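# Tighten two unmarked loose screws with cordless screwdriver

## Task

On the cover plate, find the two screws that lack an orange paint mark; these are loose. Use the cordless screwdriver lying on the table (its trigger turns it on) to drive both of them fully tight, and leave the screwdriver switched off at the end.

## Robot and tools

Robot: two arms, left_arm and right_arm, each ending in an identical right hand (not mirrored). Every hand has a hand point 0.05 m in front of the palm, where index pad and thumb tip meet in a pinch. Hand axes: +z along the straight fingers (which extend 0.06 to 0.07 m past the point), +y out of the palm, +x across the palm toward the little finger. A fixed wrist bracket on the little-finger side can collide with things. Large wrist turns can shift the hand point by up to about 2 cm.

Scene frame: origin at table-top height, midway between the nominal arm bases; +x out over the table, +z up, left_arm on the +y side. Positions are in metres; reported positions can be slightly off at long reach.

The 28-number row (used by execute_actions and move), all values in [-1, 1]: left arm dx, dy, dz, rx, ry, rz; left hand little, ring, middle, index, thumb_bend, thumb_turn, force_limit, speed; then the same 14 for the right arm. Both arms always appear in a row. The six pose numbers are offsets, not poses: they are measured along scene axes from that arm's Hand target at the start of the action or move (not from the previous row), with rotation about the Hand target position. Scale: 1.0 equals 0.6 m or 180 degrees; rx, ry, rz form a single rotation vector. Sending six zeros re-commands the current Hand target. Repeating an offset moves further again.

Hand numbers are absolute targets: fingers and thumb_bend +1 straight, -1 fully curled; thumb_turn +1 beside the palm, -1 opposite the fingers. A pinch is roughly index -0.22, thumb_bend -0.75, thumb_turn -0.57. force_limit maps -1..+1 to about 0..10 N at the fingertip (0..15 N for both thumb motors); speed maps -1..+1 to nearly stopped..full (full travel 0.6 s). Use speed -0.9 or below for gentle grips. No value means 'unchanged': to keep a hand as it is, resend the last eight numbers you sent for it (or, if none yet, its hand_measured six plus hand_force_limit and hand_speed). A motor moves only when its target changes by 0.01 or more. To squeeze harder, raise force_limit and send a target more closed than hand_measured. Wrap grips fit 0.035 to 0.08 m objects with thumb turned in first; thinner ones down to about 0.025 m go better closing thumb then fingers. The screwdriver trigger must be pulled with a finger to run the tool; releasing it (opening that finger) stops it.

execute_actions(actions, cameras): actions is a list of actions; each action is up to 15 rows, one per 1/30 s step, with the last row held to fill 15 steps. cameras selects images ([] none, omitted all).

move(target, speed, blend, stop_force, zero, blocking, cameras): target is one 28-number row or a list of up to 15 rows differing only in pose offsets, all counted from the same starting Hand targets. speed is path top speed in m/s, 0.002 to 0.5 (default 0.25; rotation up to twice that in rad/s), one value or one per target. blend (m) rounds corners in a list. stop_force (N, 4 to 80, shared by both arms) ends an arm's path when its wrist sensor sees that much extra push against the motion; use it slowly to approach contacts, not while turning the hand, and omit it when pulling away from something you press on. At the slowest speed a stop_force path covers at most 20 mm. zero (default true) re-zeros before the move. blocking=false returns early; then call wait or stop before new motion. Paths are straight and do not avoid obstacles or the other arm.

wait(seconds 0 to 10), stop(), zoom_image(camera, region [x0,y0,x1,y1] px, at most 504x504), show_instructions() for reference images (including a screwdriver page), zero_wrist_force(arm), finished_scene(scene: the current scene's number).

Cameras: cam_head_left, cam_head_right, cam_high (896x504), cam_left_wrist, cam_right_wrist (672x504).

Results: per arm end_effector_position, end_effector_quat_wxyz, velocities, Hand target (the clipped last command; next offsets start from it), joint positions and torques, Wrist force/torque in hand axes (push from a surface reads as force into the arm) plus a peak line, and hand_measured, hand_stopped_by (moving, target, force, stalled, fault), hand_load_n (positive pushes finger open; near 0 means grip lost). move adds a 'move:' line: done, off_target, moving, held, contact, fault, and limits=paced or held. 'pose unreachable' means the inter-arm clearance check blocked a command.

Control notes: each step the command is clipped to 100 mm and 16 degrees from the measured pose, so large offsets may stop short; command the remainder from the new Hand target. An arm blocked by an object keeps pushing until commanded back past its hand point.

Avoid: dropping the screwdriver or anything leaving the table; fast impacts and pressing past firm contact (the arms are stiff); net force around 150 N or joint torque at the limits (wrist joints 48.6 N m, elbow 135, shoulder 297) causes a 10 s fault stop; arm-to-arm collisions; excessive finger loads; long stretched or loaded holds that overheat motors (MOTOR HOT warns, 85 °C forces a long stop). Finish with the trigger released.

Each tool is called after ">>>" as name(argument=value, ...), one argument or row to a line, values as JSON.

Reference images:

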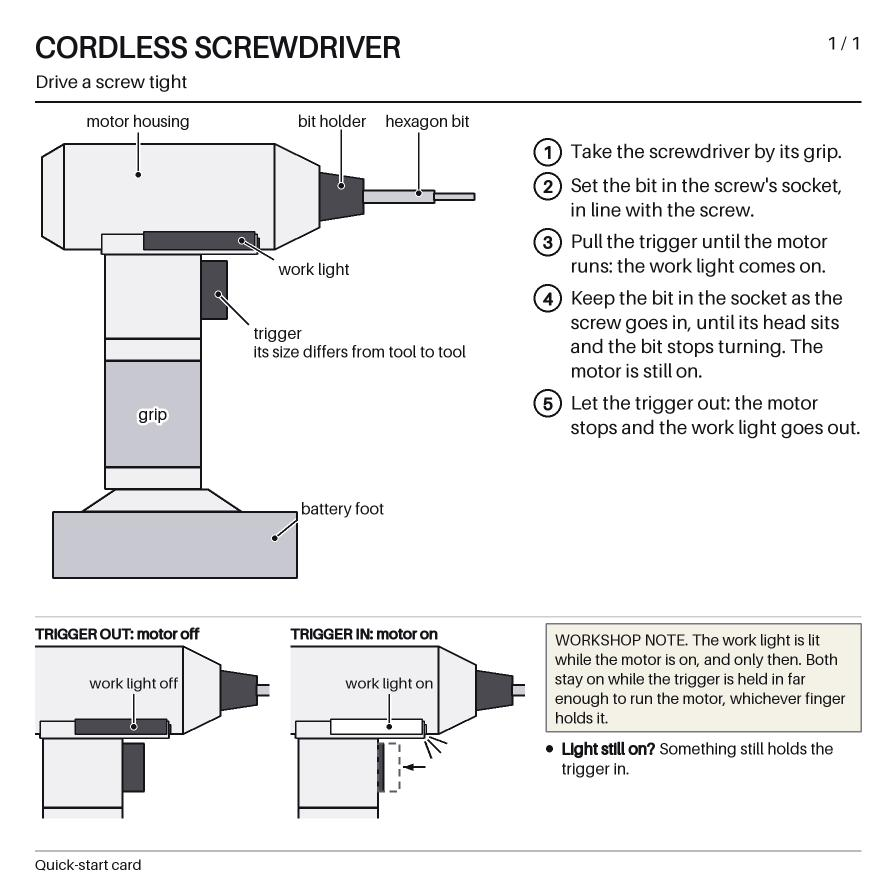

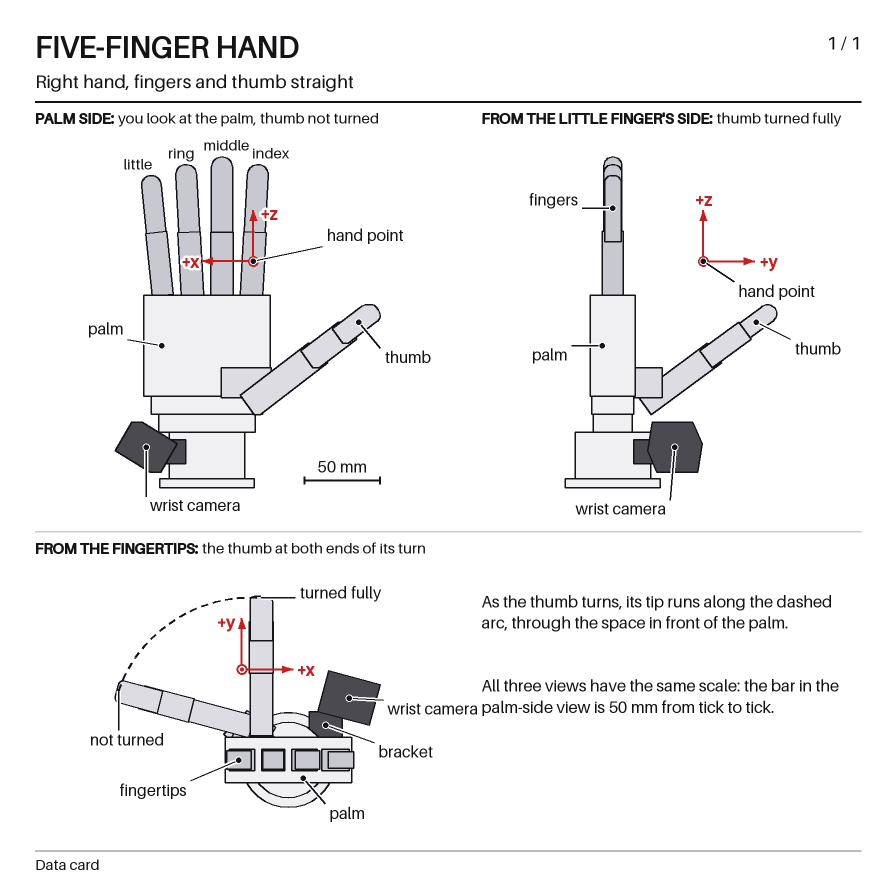

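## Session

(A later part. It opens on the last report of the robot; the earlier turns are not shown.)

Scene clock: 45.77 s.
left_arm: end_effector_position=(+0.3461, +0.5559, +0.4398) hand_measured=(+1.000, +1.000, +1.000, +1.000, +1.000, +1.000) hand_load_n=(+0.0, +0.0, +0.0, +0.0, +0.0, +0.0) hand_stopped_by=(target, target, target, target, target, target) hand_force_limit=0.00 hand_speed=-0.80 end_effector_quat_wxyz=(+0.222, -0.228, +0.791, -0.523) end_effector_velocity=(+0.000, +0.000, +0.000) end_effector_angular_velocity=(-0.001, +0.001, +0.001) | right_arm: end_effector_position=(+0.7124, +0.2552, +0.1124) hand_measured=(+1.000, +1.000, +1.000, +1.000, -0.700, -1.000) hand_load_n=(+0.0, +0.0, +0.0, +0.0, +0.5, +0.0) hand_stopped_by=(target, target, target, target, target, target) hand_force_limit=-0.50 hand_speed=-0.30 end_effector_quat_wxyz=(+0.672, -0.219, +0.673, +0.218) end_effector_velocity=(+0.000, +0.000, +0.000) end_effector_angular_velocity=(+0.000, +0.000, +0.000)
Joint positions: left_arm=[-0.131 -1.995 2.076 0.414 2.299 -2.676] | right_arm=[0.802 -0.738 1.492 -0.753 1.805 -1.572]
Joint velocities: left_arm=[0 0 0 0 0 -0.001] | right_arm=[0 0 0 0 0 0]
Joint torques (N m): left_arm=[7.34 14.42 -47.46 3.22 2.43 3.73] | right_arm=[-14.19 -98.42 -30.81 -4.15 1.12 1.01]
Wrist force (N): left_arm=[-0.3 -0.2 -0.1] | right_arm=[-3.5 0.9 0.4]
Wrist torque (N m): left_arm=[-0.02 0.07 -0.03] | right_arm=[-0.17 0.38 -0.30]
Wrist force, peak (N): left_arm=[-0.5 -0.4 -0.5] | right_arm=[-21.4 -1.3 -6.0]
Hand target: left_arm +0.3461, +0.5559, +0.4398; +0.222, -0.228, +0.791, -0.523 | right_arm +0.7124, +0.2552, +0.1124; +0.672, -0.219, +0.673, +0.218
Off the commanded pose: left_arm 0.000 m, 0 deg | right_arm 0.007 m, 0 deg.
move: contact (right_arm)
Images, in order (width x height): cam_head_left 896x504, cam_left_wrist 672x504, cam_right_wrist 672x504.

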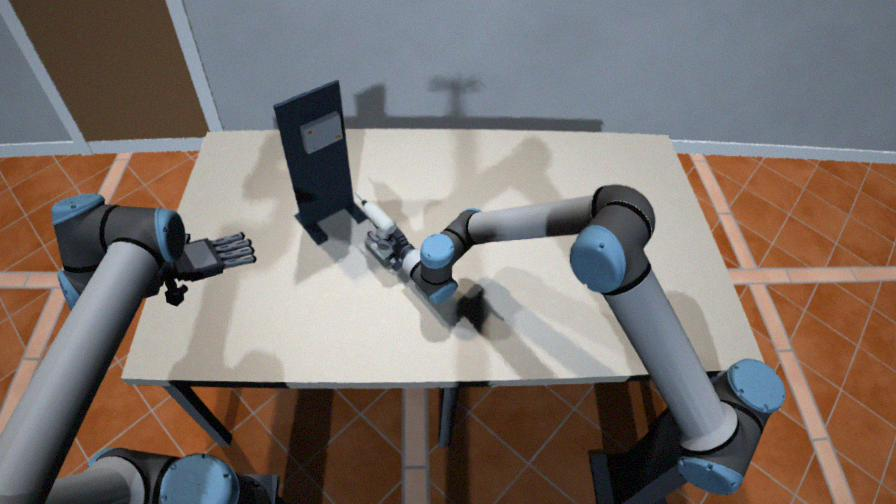

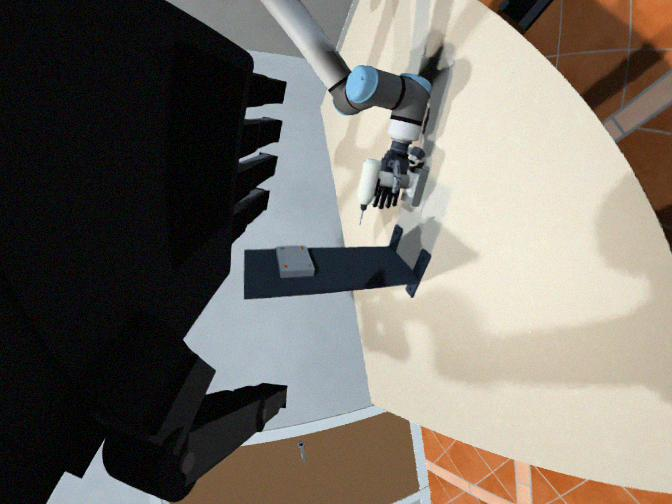

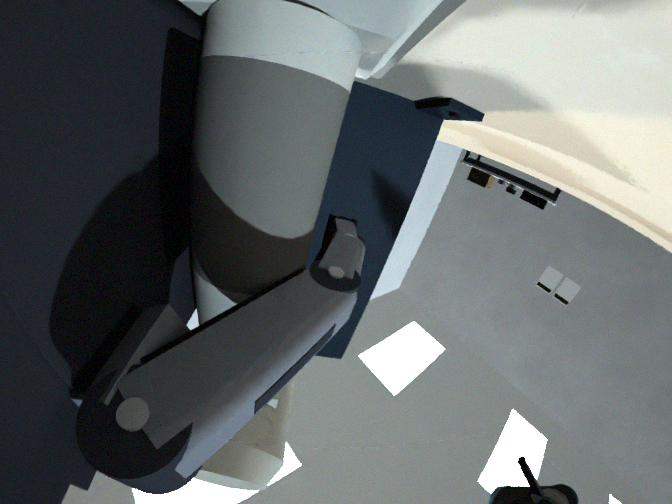

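>>> move(
  target=[0,0,0, 0, 0, 0, 1,1,1,1,1,1,0,-0.8, 0,0,0.0025,0,0,0,-1,-1,-1,1,-1,-1,-0.5,-0.6],
  speed=0.03,
  cameras=["cam_left_wrist","cam_right_wrist","cam_head_left"],
)

>>> zoom_image(
  camera="cam_left_wrist",
  region=[360, 150, 420, 215],
)

>>> zoom_image(
  camera="cam_right_wrist",
  region=[180, 60, 420, 300],
)

Scene clock: 48.80 s.
left_arm: end_effector_position=(+0.3461, +0.5559, +0.4398) hand_measured=(+1.000, +1.000, +1.000, +1.000, +1.000, +1.000) hand_load_n=(+0.0, +0.0, +0.0, -0.5, +0.0, -0.5) hand_stopped_by=(target, target, target, target, target, target) hand_force_limit=0.00 hand_speed=-0.80 end_effector_quat_wxyz=(+0.222, -0.228, +0.791, -0.523) end_effector_velocity=(+0.000, +0.000, +0.000) end_effector_angular_velocity=(+0.001, +0.000, +0.001) | right_arm: end_effector_position=(+0.7124, +0.2552, +0.1139) hand_measured=(-0.662, -0.642, -0.220, +1.000, -0.918, -1.000) hand_load_n=(+6.5, +1.5, +3.0, +0.0, +3.5, +1.0) hand_stopped_by=(force, force, force, target, force, target) hand_force_limit=-0.50 hand_speed=-0.60 end_effector_quat_wxyz=(+0.672, -0.219, +0.673, +0.218) end_effector_velocity=(+0.000, +0.000, +0.001) end_effector_angular_velocity=(+0.001, +0.000, +0.000)
Joint positions: left_arm=[-0.131 -1.995 2.076 0.414 2.299 -2.676] | right_arm=[0.802 -0.74 1.492 -0.751 1.805 -1.572]
Joint velocities: left_arm=[0.001 0 0 0.001 0 0.001] | right_arm=[0 0 0 0 0 0]
Joint torques (N m): left_arm=[6.82 13.24 -46.78 3.39 2.2 3.65] | right_arm=[-11.54 -98.27 -35.63 -3.67 0.56 1.06]
Wrist force (N): left_arm=[-0.2 0.0 -0.4] | right_arm=[-0.2 0.7 0.5]
Wrist torque (N m): left_arm=[0.03 0.06 -0.02] | right_arm=[-0.21 -0.15 -0.05]
Wrist force, peak (N): left_arm=[-0.3 0.3 -0.7] | right_arm=[-3.0 1.0 0.0]
Hand target: left_arm +0.3461, +0.5559, +0.4398; +0.222, -0.228, +0.791, -0.523 | right_arm +0.7124, +0.2552, +0.1139; +0.672, -0.219, +0.673, +0.218
Off the commanded pose: left_arm 0.000 m, 0 deg | right_arm 0.000 m, 0 deg.
move: done
Images, in order (width x height): cam_head_left 896x504, cam_left_wrist 672x504, cam_right_wrist 672x504.

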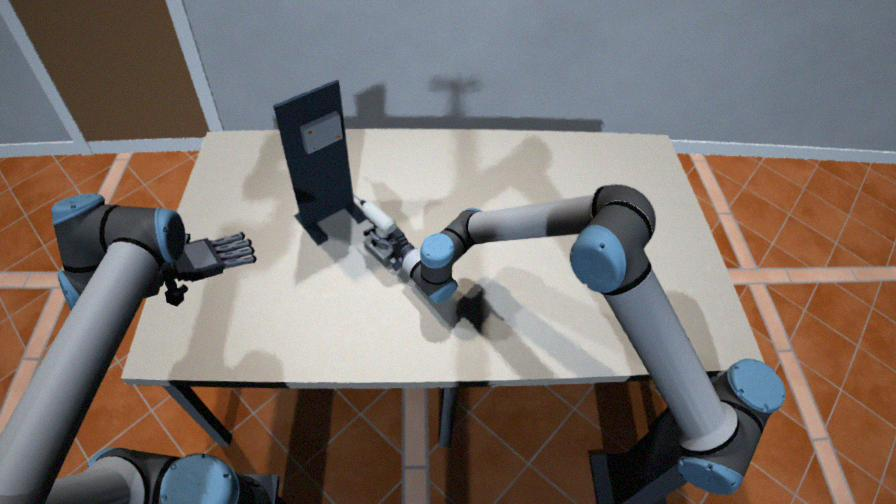

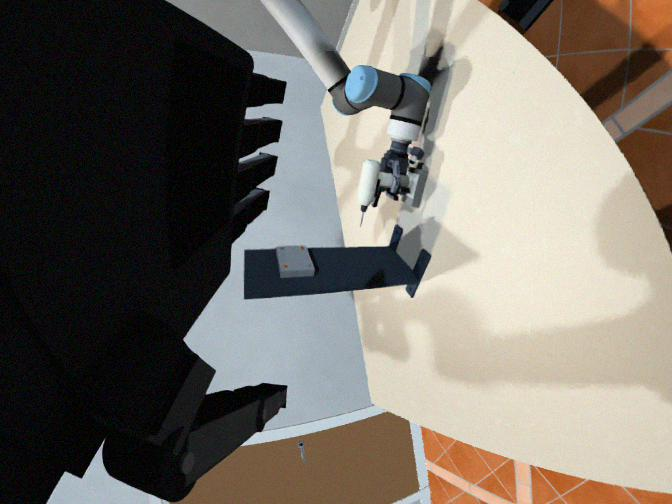

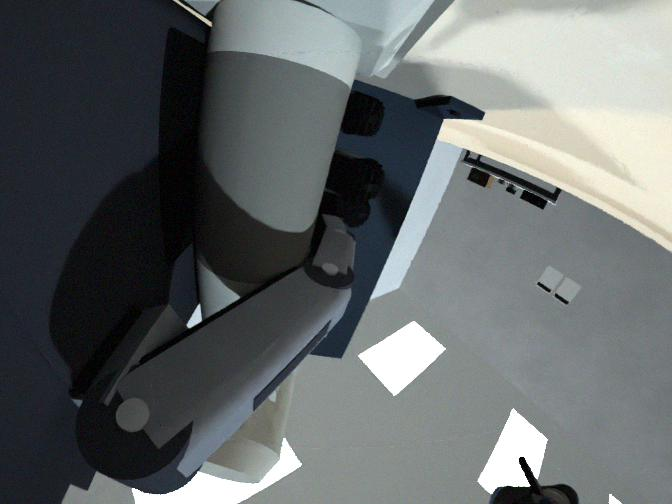

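Scaled by 7.754 from the camera's 672x504 image, which has a finer 960x720 frame.

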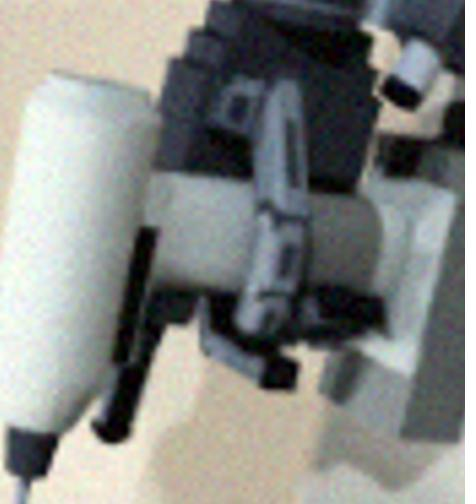

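Scaled by 2.100 from the camera's 672x504 image, which has a finer 960x720 frame.

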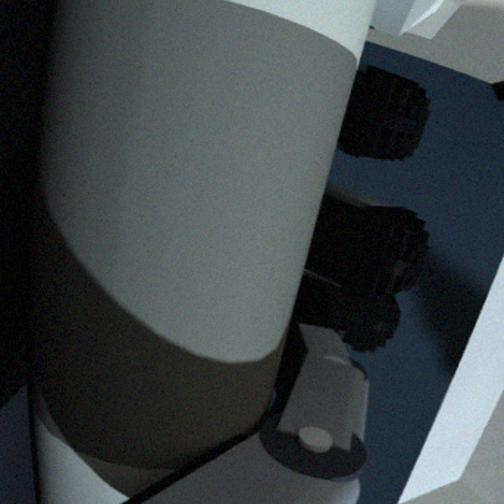

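>>> execute_actions(
  actions=[
    [[0,0,0,0,0,0,1,1,1,1,1,1,0,-0.8,0,0,0,0,0,0,-0.95,-0.95,-0.95,1,-0.95,-0.98,0.1,-0.85]],
    [[0,0,0,0,0,0,1,1,1,1,1,1,0,-0.8,0,0,0,0,0,0,-0.95,-0.95,-0.95,1,-0.95,-0.98,0.1,-0.85]],
  ],
)

Scene clock: 50.70 s.
left_arm: end_effector_position=(+0.3461, +0.5559, +0.4398) hand_measured=(+1.000, +1.000, +1.000, +1.000, +1.000, +1.000) hand_load_n=(+0.0, +0.0, -0.5, +0.0, +0.0, -0.5) hand_stopped_by=(target, target, target, target, target, target) hand_force_limit=0.00 hand_speed=-0.80 end_effector_quat_wxyz=(+0.222, -0.228, +0.791, -0.523) end_effector_velocity=(+0.000, +0.001, +0.000) end_effector_angular_velocity=(-0.001, +0.001, +0.002) | right_arm: end_effector_position=(+0.7124, +0.2552, +0.1139) hand_measured=(-0.662, -0.664, -0.226, +1.000, -0.938, -0.980) hand_load_n=(+3.0, +6.5, +5.0, +0.0, +7.5, -2.0) hand_stopped_by=(force, force, force, target, stalled, target) hand_force_limit=0.10 hand_speed=-0.85 end_effector_quat_wxyz=(+0.672, -0.219, +0.673, +0.218) end_effector_velocity=(+0.000, +0.000, +0.001) end_effector_angular_velocity=(+0.001, -0.001, +0.000)
Joint positions: left_arm=[-0.131 -1.995 2.076 0.414 2.299 -2.676] | right_arm=[0.802 -0.74 1.492 -0.751 1.805 -1.572]
Joint velocities: left_arm=[0.001 0 0 0 0 -0.001] | right_arm=[0 -0.001 0 -0.001 0 0]
Joint torques (N m): left_arm=[4.23 13.38 -46.37 2.92 2.11 3.9] | right_arm=[-9.94 -97.06 -31.99 0.63 -0.08 1.17]
Wrist force (N): left_arm=[-0.2 -0.1 0.1] | right_arm=[-1.4 0.6 1.3]
Wrist torque (N m): left_arm=[-0.02 0.05 -0.03] | right_arm=[-0.25 -0.21 -0.18]
Wrist force, peak (N): left_arm=[-0.6 -0.1 -0.7] | right_arm=[-1.6 0.1 1.7]
Hand target: left_arm +0.3461, +0.5559, +0.4398; +0.222, -0.228, +0.791, -0.523 | right_arm +0.7124, +0.2552, +0.1139; +0.672, -0.219, +0.673, +0.218
Off the commanded pose: left_arm 0.000 m, 0 deg | right_arm 0.000 m, 0 deg.

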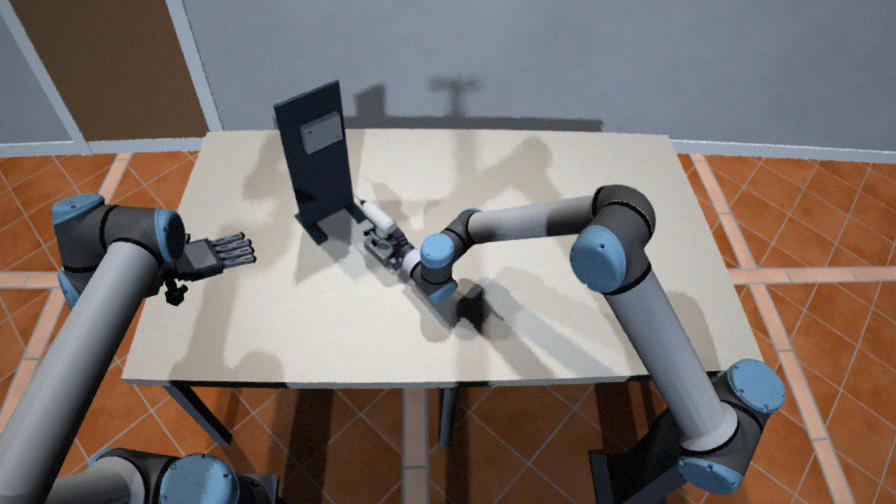

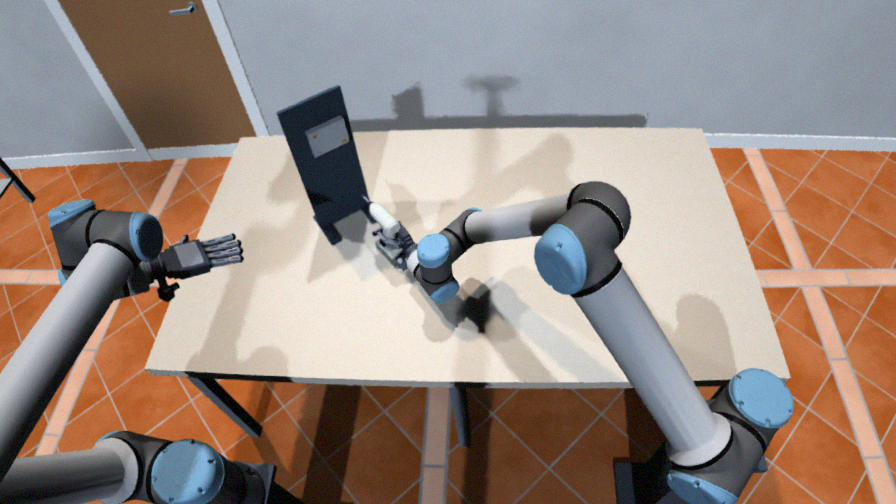

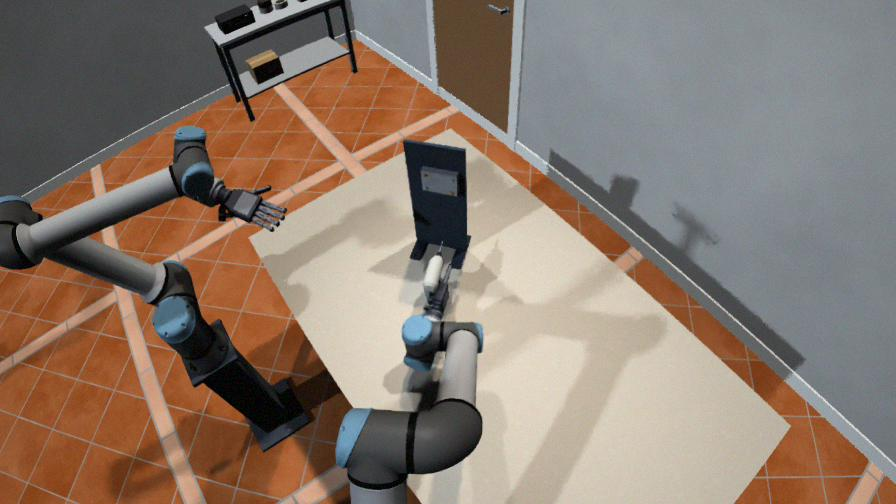

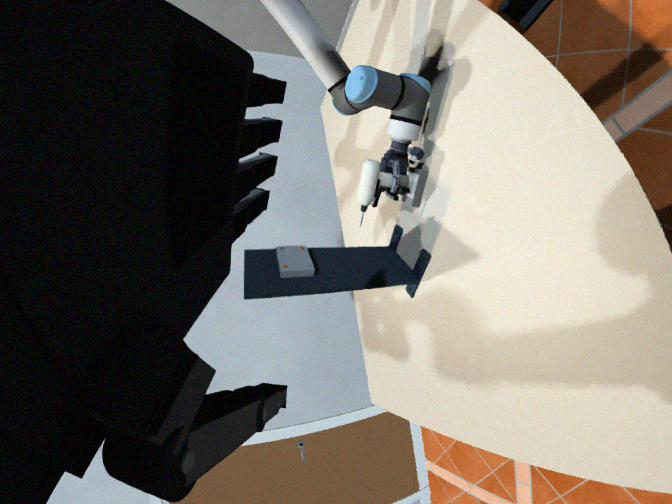

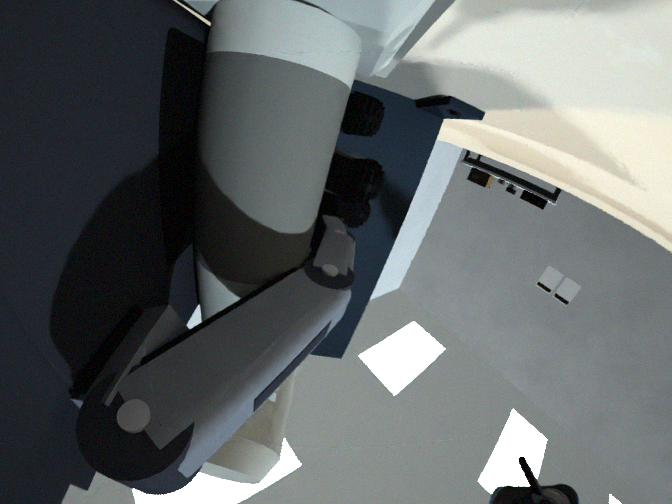

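>>> execute_actions(
  actions=[
    [[0,0,0,0,0,0,1,1,1,1,1,1,0,-0.8,0,0,0,0,0,0,-1,-1,-1,1,-1,-1,0.5,-0.85]],
    [[0,0,0,0,0,0,1,1,1,1,1,1,0,-0.8,0,0,0,0,0,0,-1,-1,-1,1,-1,-1,0.5,-0.85]],
  ],
  cameras=["cam_left_wrist"],
)

>>> move(
  target=[0,0,0,0,0,0,1,1,1,1,1,1,0,-0.8,0,0,0.08,0,0,0,-1,-1,-1,1,-1,-1,0.5,-0.85],
  speed=0.08,
  cameras=["cam_left_wrist","cam_head_left","cam_right_wrist"],
)

>>> zoom_image(
  camera="cam_left_wrist",
  region=[340, 130, 440, 230],
)

Scene clock: 52.07 s.
left_arm: end_effector_position=(+0.3461, +0.5559, +0.4398) hand_measured=(+1.000, +1.000, +1.000, +1.000, +1.000, +1.000) hand_load_n=(+0.0, +0.0, +0.0, +0.0, +0.0, +0.0) hand_stopped_by=(target, target, target, target, target, target) hand_force_limit=0.00 hand_speed=-0.80 end_effector_quat_wxyz=(+0.222, -0.228, +0.791, -0.523) end_effector_velocity=(+0.000, -0.001, +0.000) end_effector_angular_velocity=(+0.000, +0.001, -0.001) | right_arm: end_effector_position=(+0.7124, +0.2552, +0.1139) hand_measured=(-0.678, -0.670, -0.232, +1.000, -0.950, -1.000) hand_load_n=(+7.5, +7.5, +7.5, +0.0, +11.0, +3.0) hand_stopped_by=(force, force, force, target, force, target) hand_force_limit=0.50 hand_speed=-0.85 end_effector_quat_wxyz=(+0.672, -0.219, +0.673, +0.218) end_effector_velocity=(+0.000, +0.000, +0.001) end_effector_angular_velocity=(+0.001, -0.002, +0.000)
Joint positions: left_arm=[-0.131 -1.995 2.076 0.414 2.299 -2.676] | right_arm=[0.802 -0.74 1.492 -0.751 1.805 -1.572]
Joint velocities: left_arm=[-0.001 0 0 0 0 0] | right_arm=[0 0 0 -0.002 0 0]
Joint torques (N m): left_arm=[7.75 9.48 -46.16 3.07 2.2 3.85] | right_arm=[-9.08 -96.44 -29.24 0.64 -0.33 1.11]
Wrist force (N): left_arm=[0.0 0.3 -0.1] | right_arm=[-2.9 0.5 1.6]
Wrist torque (N m): left_arm=[0.05 0.01 0.00] | right_arm=[-0.31 -0.32 -0.09]
Wrist force, peak (N): left_arm=[-0.5 0.2 -0.7] | right_arm=[-3.6 0.8 1.4]
Hand target: left_arm +0.3461, +0.5559, +0.4398; +0.222, -0.228, +0.791, -0.523 | right_arm +0.7124, +0.2552, +0.1139; +0.672, -0.219, +0.673, +0.218
Off the commanded pose: left_arm 0.000 m, 0 deg | right_arm 0.000 m, 0 deg.
Images, in order (width x height): cam_left_wrist 672x504.

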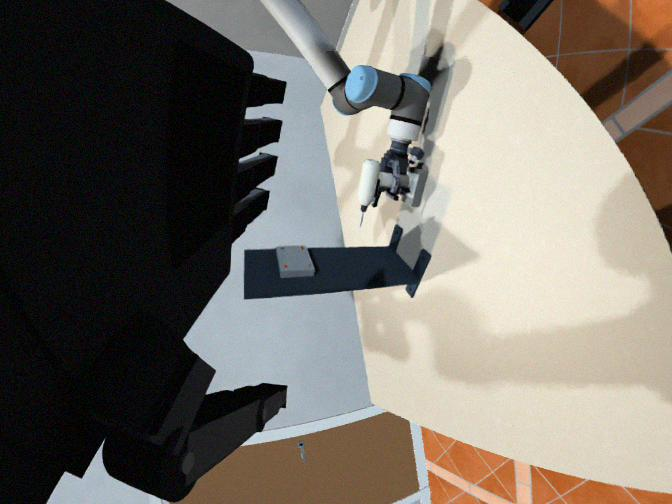

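Scene clock: 52.97 s.
left_arm: end_effector_position=(+0.3461, +0.5559, +0.4398) hand_measured=(+1.000, +1.000, +1.000, +1.000, +1.000, +1.000) hand_load_n=(+0.0, +0.0, +0.0, +0.0, +0.0, +0.0) hand_stopped_by=(target, target, target, target, target, target) hand_force_limit=0.00 hand_speed=-0.80 end_effector_quat_wxyz=(+0.222, -0.228, +0.791, -0.523) end_effector_velocity=(+0.000, +0.000, +0.000) end_effector_angular_velocity=(+0.000, +0.001, +0.000) | right_arm: end_effector_position=(+0.7124, +0.2552, +0.1620) hand_measured=(-0.678, -0.670, -0.230, +1.000, -0.950, -1.000) hand_load_n=(+0.0, +1.5, +8.5, +0.0, +10.0, +1.0) hand_stopped_by=(force, force, force, target, force, target) hand_force_limit=0.50 hand_speed=-0.85 end_effector_quat_wxyz=(+0.672, -0.219, +0.673, +0.218) end_effector_velocity=(+0.000, +0.000, -0.001) end_effector_angular_velocity=(+0.001, -0.001, +0.000)
Joint positions: left_arm=[-0.131 -1.995 2.076 0.414 2.299 -2.676] | right_arm=[0.802 -0.792 1.485 -0.693 1.805 -1.572]
Joint velocities: left_arm=[0 0 0 0 0 -0.001] | right_arm=[0 0.001 0.001 -0.003 0 0]
Joint torques (N m): left_arm=[7.66 13.83 -46.4 2.82 2.2 3.71] | right_arm=[-13.93 -100.57 -33.68 -7.52 -0.9 0.38]
Wrist force (N): left_arm=[0.2 0.1 -0.6] | right_arm=[6.8 -0.5 -0.1]
Wrist torque (N m): left_arm=[0.05 0.01 0.00] | right_arm=[-0.25 0.04 0.01]
Wrist force, peak (N): left_arm=[-0.6 -0.1 -0.3] | right_arm=[8.0 -0.1 -0.2]
Hand target: left_arm +0.3461, +0.5559, +0.4398; +0.222, -0.228, +0.791, -0.523 | right_arm +0.7124, +0.2552, +0.1619; +0.672, -0.219, +0.673, +0.218
Off the commanded pose: left_arm 0.000 m, 0 deg | right_arm 0.000 m, 0 deg.
move: done
Images, in order (width x height): cam_head_left 896x504, cam_left_wrist 672x504, cam_right_wrist 672x504.

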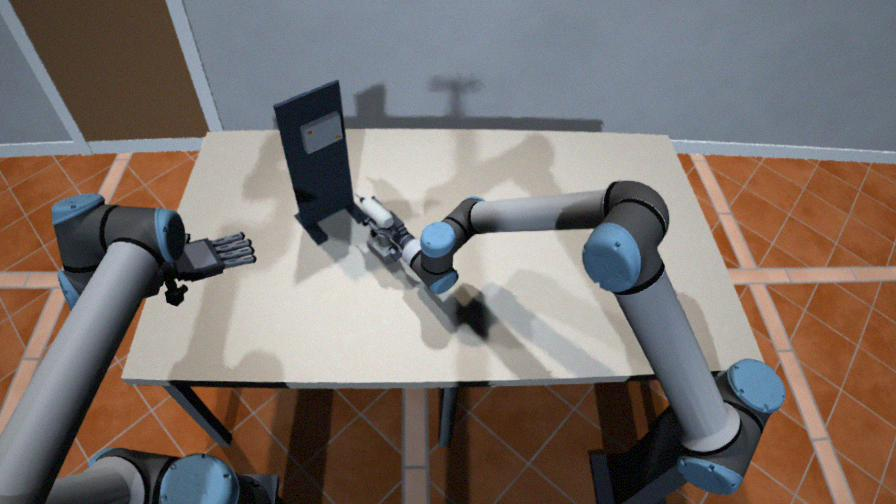

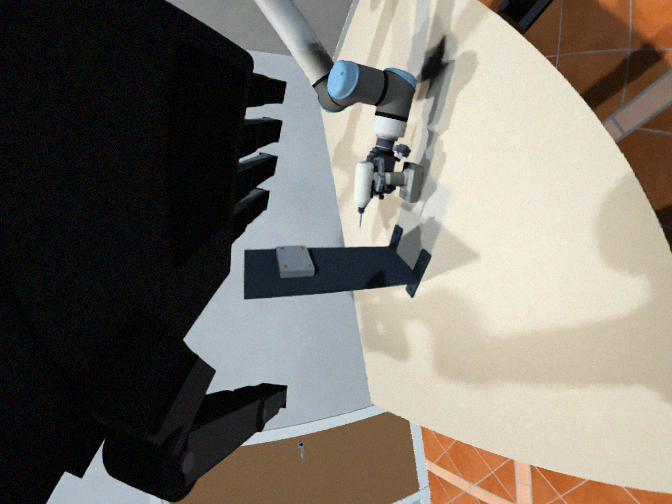

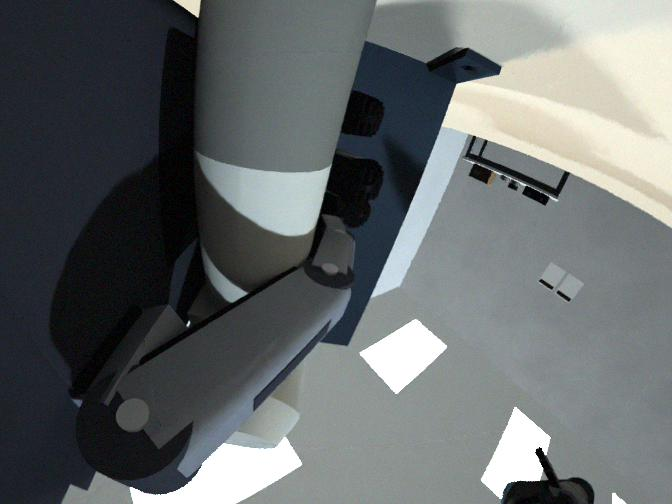

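Scaled by 5.040 from the camera's 672x504 image, which has a finer 960x720 frame.

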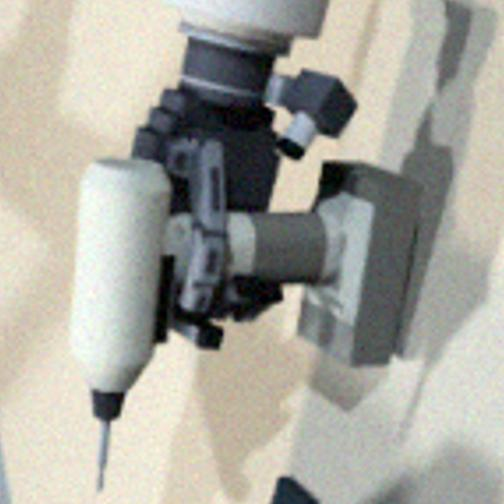

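>>> zoom_image(
  camera="cam_left_wrist",
  region=[345, 140, 400, 205],
)

>>> zoom_image(
  camera="cam_head_left",
  region=[340, 170, 460, 290],
)

Scaled by 7.754 from the camera's 672x504 image, which has a finer 960x720 frame.

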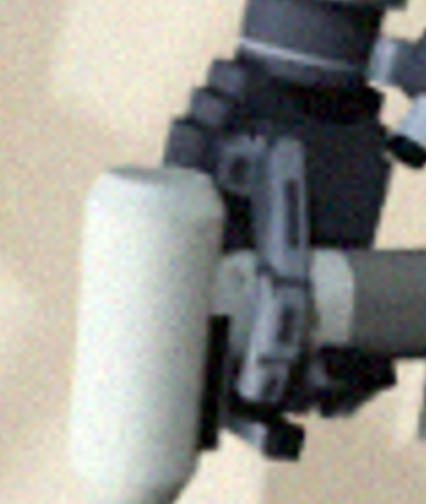

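Scaled by 4.200.

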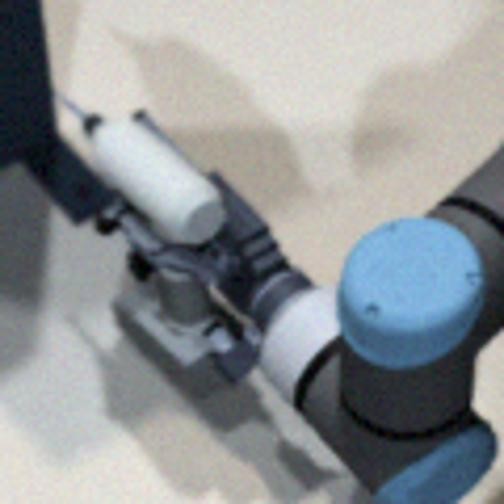

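>>> move(
  target=[0,0,0,0,0,0,1,1,1,1,1,1,0,-0.8,0,0,-0.08,0,0,0,-1,-1,-1,1,-1,-1,0.5,-0.85],
  speed=0.04,
  stop_force=5,
  cameras=["cam_left_wrist"],
)

Scene clock: 56.10 s.
left_arm: end_effector_position=(+0.3461, +0.5559, +0.4398) hand_measured=(+1.000, +1.000, +1.000, +1.000, +1.000, +1.000) hand_load_n=(+0.0, +0.0, +0.0, +0.0, +0.0, +0.0) hand_stopped_by=(target, target, target, target, target, target) hand_force_limit=0.00 hand_speed=-0.80 end_effector_quat_wxyz=(+0.222, -0.228, +0.791, -0.523) end_effector_velocity=(+0.000, +0.000, +0.000) end_effector_angular_velocity=(+0.000, +0.000, -0.001) | right_arm: end_effector_position=(+0.7124, +0.2552, +0.1527) hand_measured=(-0.678, -0.670, -0.230, +1.000, -0.950, -1.000) hand_load_n=(+0.5, +1.5, +8.5, +0.0, +10.0, +1.0) hand_stopped_by=(force, force, force, target, force, target) hand_force_limit=0.50 hand_speed=-0.85 end_effector_quat_wxyz=(+0.672, -0.219, +0.673, +0.218) end_effector_velocity=(+0.000, +0.000, -0.001) end_effector_angular_velocity=(+0.000, +0.000, +0.001)
Joint positions: left_arm=[-0.131 -1.995 2.076 0.414 2.299 -2.676] | right_arm=[0.802 -0.782 1.487 -0.704 1.805 -1.572]
Joint velocities: left_arm=[-0.001 0 0 0 0 0] | right_arm=[0 0.002 0 -0.001 0 0]
Joint torques (N m): left_arm=[6.85 12.7 -45.52 3.15 2.46 3.37] | right_arm=[-12.31 -99.08 -43.19 -6.62 -0.87 0.61]
Wrist force (N): left_arm=[-0.3 0.0 -0.3] | right_arm=[6.5 -0.1 -0.1]
Wrist torque (N m): left_arm=[0.02 0.07 -0.03] | right_arm=[-0.20 0.06 0.01]
Wrist force, peak (N): left_arm=[-0.6 -0.4 -0.7] | right_arm=[7.2 -0.5 0.0]
Hand target: left_arm +0.3461, +0.5559, +0.4398; +0.222, -0.228, +0.791, -0.523 | right_arm +0.7124, +0.2552, +0.1526; +0.672, -0.219, +0.673, +0.218
Off the commanded pose: left_arm 0.000 m, 0 deg | right_arm 0.039 m, 0 deg.
move: contact (right_arm)
Images, in order (width x height): cam_left_wrist 672x504.

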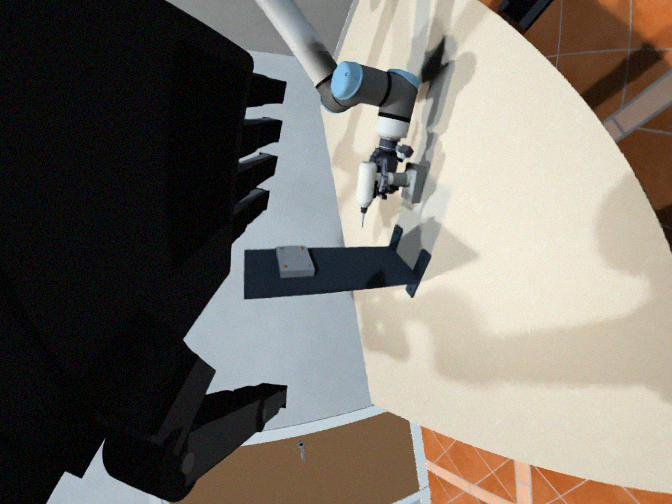

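>>> move(
  target=[0,0,0,0,0,0,1,1,1,1,1,1,0,-0.8,0,0,-0.04,0,0,0,-1,-1,-1,1,-1,-1,0.5,-0.85],
  speed=0.03,
  stop_force=5,
  cameras=[],
)

Scene clock: 57.23 s.
left_arm: end_effector_position=(+0.3461, +0.5559, +0.4398) hand_measured=(+1.000, +1.000, +1.000, +1.000, +1.000, +1.000) hand_load_n=(+0.0, +0.0, +0.0, +0.0, +0.0, -0.5) hand_stopped_by=(target, target, target, target, target, target) hand_force_limit=0.00 hand_speed=-0.80 end_effector_quat_wxyz=(+0.222, -0.228, +0.791, -0.523) end_effector_velocity=(+0.000, +0.001, +0.000) end_effector_angular_velocity=(+0.000, +0.001, +0.001) | right_arm: end_effector_position=(+0.7124, +0.2552, +0.1520) hand_measured=(-0.678, -0.670, -0.230, +1.000, -0.950, -1.000) hand_load_n=(+0.0, +2.0, +8.5, +0.0, +10.0, +1.0) hand_stopped_by=(force, force, force, target, force, target) hand_force_limit=0.50 hand_speed=-0.85 end_effector_quat_wxyz=(+0.672, -0.219, +0.673, +0.218) end_effector_velocity=(+0.000, +0.000, -0.001) end_effector_angular_velocity=(+0.000, +0.000, +0.000)
Joint positions: left_arm=[-0.131 -1.995 2.076 0.414 2.299 -2.676] | right_arm=[0.802 -0.781 1.487 -0.705 1.805 -1.572]
Joint velocities: left_arm=[0.002 0 0 0.001 0 0.001] | right_arm=[0 0.001 0 0 0 0]
Joint torques (N m): left_arm=[6.19 10.21 -46.52 2.71 2.38 4.17] | right_arm=[-11.54 -113.8 -43.63 -5.66 -0.91 0.51]
Wrist force (N): left_arm=[-0.2 0.1 -0.4] | right_arm=[6.7 -0.3 -0.2]
Wrist torque (N m): left_arm=[0.03 0.06 -0.02] | right_arm=[-0.22 0.05 0.01]
Wrist force, peak (N): left_arm=[-0.5 -0.1 -0.6] | right_arm=[7.1 0.1 -0.2]
Hand target: left_arm +0.3461, +0.5559, +0.4398; +0.222, -0.228, +0.791, -0.523 | right_arm +0.7124, +0.2552, +0.1521; +0.672, -0.219, +0.673, +0.218
Off the commanded pose: left_arm 0.000 m, 0 deg | right_arm 0.023 m, 0 deg.
move: contact (right_arm)
No camera images: "cameras" was empty.

>>> move(
  target=[0,0,0,0,0,0,1,1,1,1,1,1,0,-0.8,0,0,-0.004,0,0,0,-0.3,-0.3,0.1,1,0,-1,0.5,-0.5],
  speed=0.03,
  cameras=["cam_left_wrist"],
)

>>> zoom_image(
  camera="cam_left_wrist",
  region=[345, 140, 430, 225],
)

Scene clock: 59.47 s.
left_arm: end_effector_position=(+0.3461, +0.5559, +0.4398) hand_measured=(+1.000, +1.000, +1.000, +1.000, +1.000, +1.000) hand_load_n=(+0.0, +0.0, +0.0, +0.0, +0.0, +0.0) hand_stopped_by=(target, target, target, target, target, target) hand_force_limit=0.00 hand_speed=-0.80 end_effector_quat_wxyz=(+0.222, -0.228, +0.791, -0.523) end_effector_velocity=(+0.000, +0.000, +0.000) end_effector_angular_velocity=(+0.000, +0.000, +0.000) | right_arm: end_effector_position=(+0.7124, +0.2552, +0.1497) hand_measured=(-0.300, -0.300, +0.100, +1.000, +0.000, -1.000) hand_load_n=(+0.0, +0.0, +0.0, +0.0, +0.0, -0.5) hand_stopped_by=(target, target, target, target, target, target) hand_force_limit=0.50 hand_speed=-0.50 end_effector_quat_wxyz=(+0.672, -0.219, +0.673, +0.218) end_effector_velocity=(+0.000, +0.000, +0.001) end_effector_angular_velocity=(+0.001, +0.000, +0.000)
Joint positions: left_arm=[-0.131 -1.995 2.076 0.414 2.299 -2.676] | right_arm=[0.802 -0.779 1.487 -0.708 1.805 -1.572]
Joint velocities: left_arm=[0.001 -0.001 0 0.001 0 0] | right_arm=[0 -0.001 0 0.001 0 0]
Joint torques (N m): left_arm=[5.44 13.86 -44.16 3.02 2.01 3.54] | right_arm=[-9.81 -110.91 -33.81 -0.37 -0.59 0.62]
Wrist force (N): left_arm=[-0.3 0.0 -0.2] | right_arm=[0.1 -0.8 0.1]
Wrist torque (N m): left_arm=[0.02 0.07 -0.03] | right_arm=[-0.27 0.20 -0.17]
Wrist force, peak (N): left_arm=[-0.6 -0.4 -0.6] | right_arm=[7.0 -0.1 -0.5]
Hand target: left_arm +0.3461, +0.5559, +0.4398; +0.222, -0.228, +0.791, -0.523 | right_arm +0.7124, +0.2552, +0.1497; +0.672, -0.219, +0.673, +0.218
Off the commanded pose: left_arm 0.000 m, 0 deg | right_arm 0.000 m, 0 deg.
move: done
Images, in order (width x height): cam_left_wrist 672x504.

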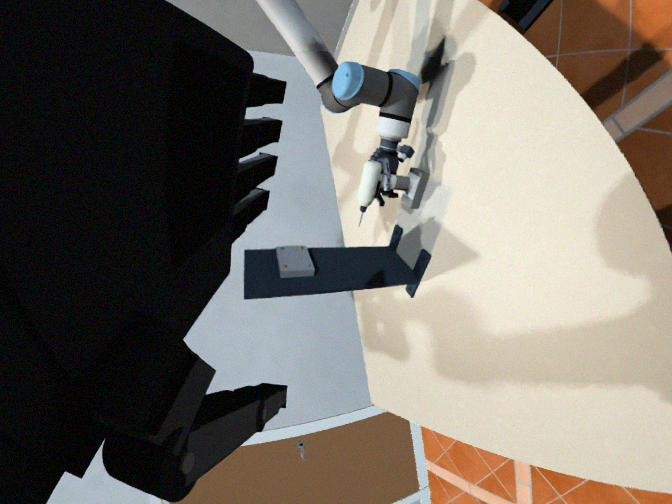

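Scaled by 5.929 from the camera's 672x504 image, which has a finer 960x720 frame.

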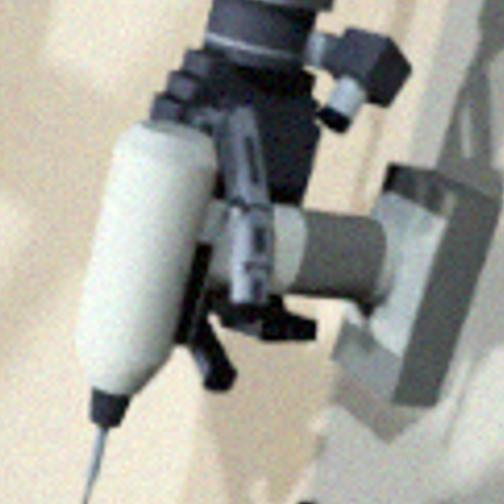

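>>> move(
  target=[0,0,0,0,0,0,1,1,1,1,1,1,0,-0.8,0,0,-0.0592,0,0,0,-0.3,-0.3,0.1,1,0,-1,0.5,-0.5],
  speed=0.04,
  stop_force=8,
  cameras=["cam_left_wrist","cam_right_wrist"],
)

>>> zoom_image(
  camera="cam_left_wrist",
  region=[345, 140, 430, 225],
)

Scene clock: 61.73 s.
left_arm: end_effector_position=(+0.3461, +0.5559, +0.4398) hand_measured=(+1.000, +1.000, +1.000, +1.000, +1.000, +1.000) hand_load_n=(+0.0, +0.0, +0.0, +0.0, +0.0, +0.0) hand_stopped_by=(target, target, target, target, target, target) hand_force_limit=0.00 hand_speed=-0.80 end_effector_quat_wxyz=(+0.222, -0.228, +0.791, -0.523) end_effector_velocity=(+0.000, +0.000, +0.000) end_effector_angular_velocity=(+0.001, -0.001, +0.001) | right_arm: end_effector_position=(+0.7125, +0.2552, +0.1142) hand_measured=(-0.300, -0.300, +0.100, +1.000, +0.000, -1.000) hand_load_n=(+0.0, +0.0, +0.0, +0.0, -0.5, +0.0) hand_stopped_by=(target, target, target, target, target, target) hand_force_limit=0.50 hand_speed=-0.50 end_effector_quat_wxyz=(+0.672, -0.219, +0.673, +0.218) end_effector_velocity=(+0.000, +0.000, +0.001) end_effector_angular_velocity=(+0.001, -0.001, +0.000)
Joint positions: left_arm=[-0.131 -1.995 2.076 0.414 2.299 -2.676] | right_arm=[0.802 -0.74 1.492 -0.751 1.805 -1.572]
Joint velocities: left_arm=[0.001 -0.001 0 0.001 0 0.001] | right_arm=[0 -0.001 0 -0.001 0 0]
Joint torques (N m): left_arm=[8.96 14.01 -44.3 2.42 2.58 3.33] | right_arm=[11.05 -110.92 -37.22 -0.4 1.34 1.02]
Wrist force (N): left_arm=[0.4 0.1 -0.6] | right_arm=[-1.3 -0.2 0.0]
Wrist torque (N m): left_arm=[0.06 -0.02 0.01] | right_arm=[-0.21 0.32 -0.22]
Wrist force, peak (N): left_arm=[-0.2 -0.1 -1.0] | right_arm=[-1.7 -0.2 -0.3]
Hand target: left_arm +0.3461, +0.5559, +0.4398; +0.222, -0.228, +0.791, -0.523 | right_arm +0.7124, +0.2552, +0.1142; +0.672, -0.219, +0.673, +0.218
Off the commanded pose: left_arm 0.000 m, 0 deg | right_arm 0.000 m, 0 deg.
move: done
Images, in order (width x height): cam_left_wrist 672x504, cam_right_wrist 672x504.

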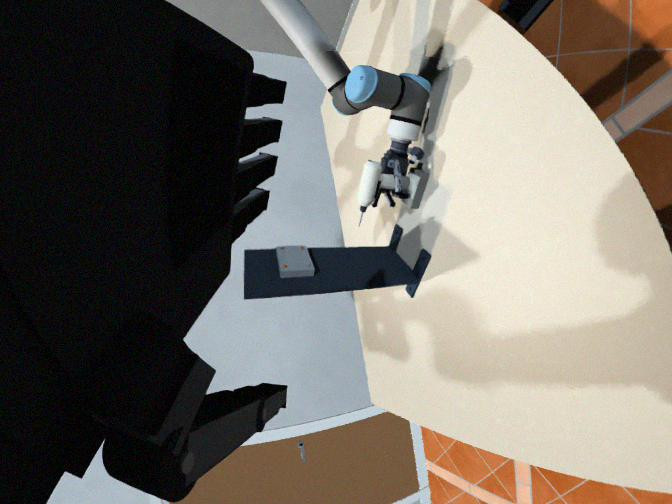

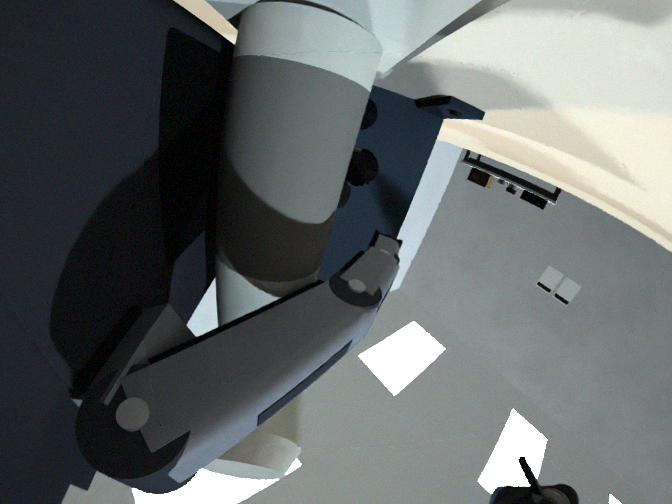

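Scaled by 5.929 from the camera's 672x504 image, which has a finer 960x720 frame.

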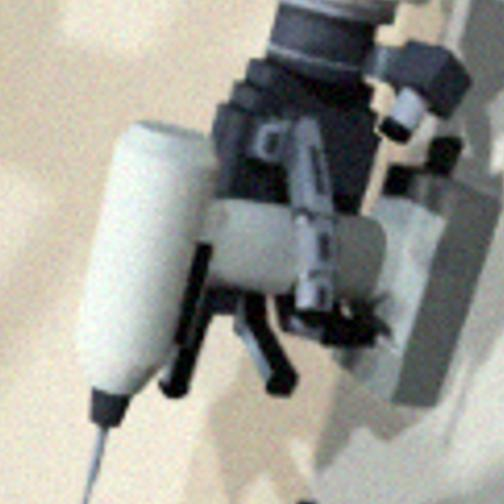

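>>> execute_actions(
  actions=[
    [[0,0,0,0,0,0,1,1,1,1,1,1,0,-0.8,0,0,0,0,0,0,-1,-1,-1,1,0,-1,0.0,-0.5]],
    [[0,0,0,0,0,0,1,1,1,1,1,1,0,-0.8,0,0,0,0,0,0,-1,-1,-1,1,0,-1,0.0,-0.5]],
    [[0,0,0,0,0,0,1,1,1,1,1,1,0,-0.8,0,0,0,0,0,0,-1,-1,-1,1,0,-1,0.0,-0.5]],
  ],
  cameras=["cam_left_wrist","cam_right_wrist"],
)

>>> zoom_image(
  camera="cam_left_wrist",
  region=[345, 140, 430, 225],
)

Scene clock: 63.63 s.
left_arm: end_effector_position=(+0.3461, +0.5559, +0.4398) hand_measured=(+1.000, +1.000, +1.000, +1.000, +1.000, +1.000) hand_load_n=(+0.0, +0.0, +0.0, +0.0, +0.0, -0.5) hand_stopped_by=(target, target, target, target, target, target) hand_force_limit=0.00 hand_speed=-0.80 end_effector_quat_wxyz=(+0.222, -0.228, +0.791, -0.523) end_effector_velocity=(+0.000, +0.000, +0.000) end_effector_angular_velocity=(-0.001, +0.002, -0.001) | right_arm: end_effector_position=(+0.7124, +0.2552, +0.1142) hand_measured=(-0.876, -0.852, -0.506, +1.000, +0.002, -1.000) hand_load_n=(+12.5, +3.5, +4.5, +0.0, +6.0, +1.0) hand_stopped_by=(force, force, force, target, target, target) hand_force_limit=0.00 hand_speed=-0.50 end_effector_quat_wxyz=(+0.672, -0.219, +0.673, +0.218) end_effector_velocity=(+0.000, +0.000, +0.001) end_effector_angular_velocity=(+0.000, +0.000, +0.000)
Joint positions: left_arm=[-0.131 -1.995 2.076 0.414 2.299 -2.676] | right_arm=[0.802 -0.74 1.492 -0.751 1.805 -1.572]
Joint velocities: left_arm=[0 0.001 0 0 0.001 -0.001] | right_arm=[0 -0.001 0 0.001 0 0]
Joint torques (N m): left_arm=[6.8 9.97 -44.88 2.94 2.62 4.01] | right_arm=[12.53 -107.52 -34.36 -1.85 0.43 1.08]
Wrist force (N): left_arm=[-0.4 0.1 -0.1] | right_arm=[0.0 0.4 0.8]
Wrist torque (N m): left_arm=[0.03 0.09 -0.03] | right_arm=[-0.22 -0.16 0.06]
Wrist force, peak (N): left_arm=[-0.7 -0.1 -0.5] | right_arm=[-0.4 0.2 2.1]
Hand target: left_arm +0.3461, +0.5559, +0.4398; +0.222, -0.228, +0.791, -0.523 | right_arm +0.7124, +0.2552, +0.1142; +0.672, -0.219, +0.673, +0.218
Off the commanded pose: left_arm 0.000 m, 0 deg | right_arm 0.000 m, 0 deg.
Images, in order (width x height): cam_left_wrist 672x504, cam_right_wrist 672x504.

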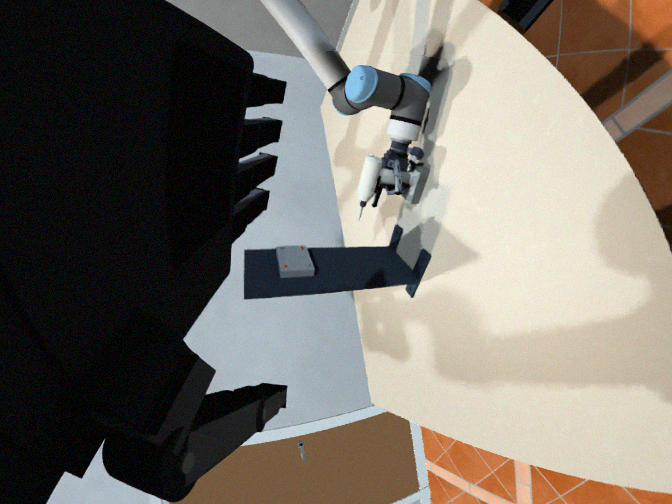

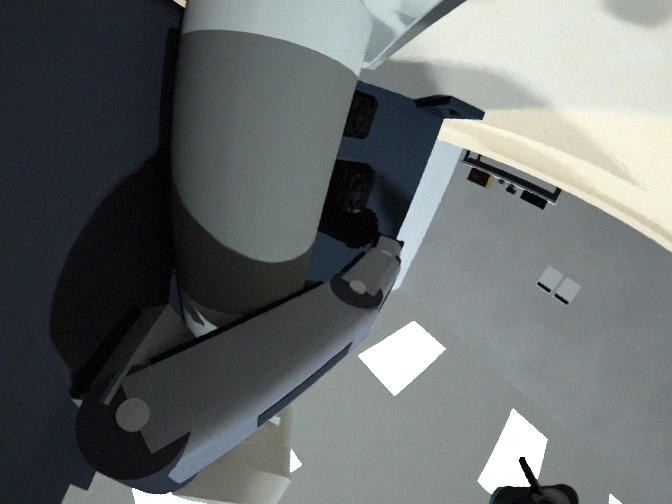

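Scaled by 5.929 from the camera's 672x504 image, which has a finer 960x720 frame.

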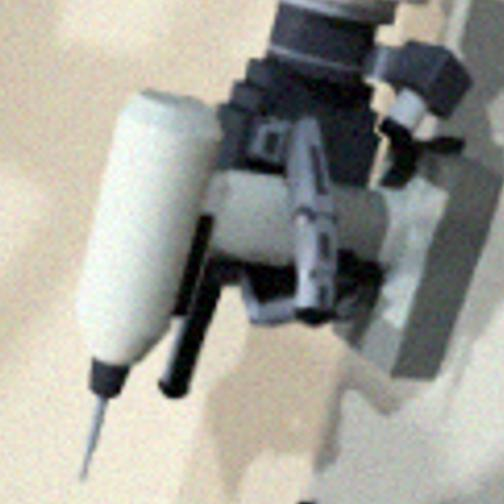

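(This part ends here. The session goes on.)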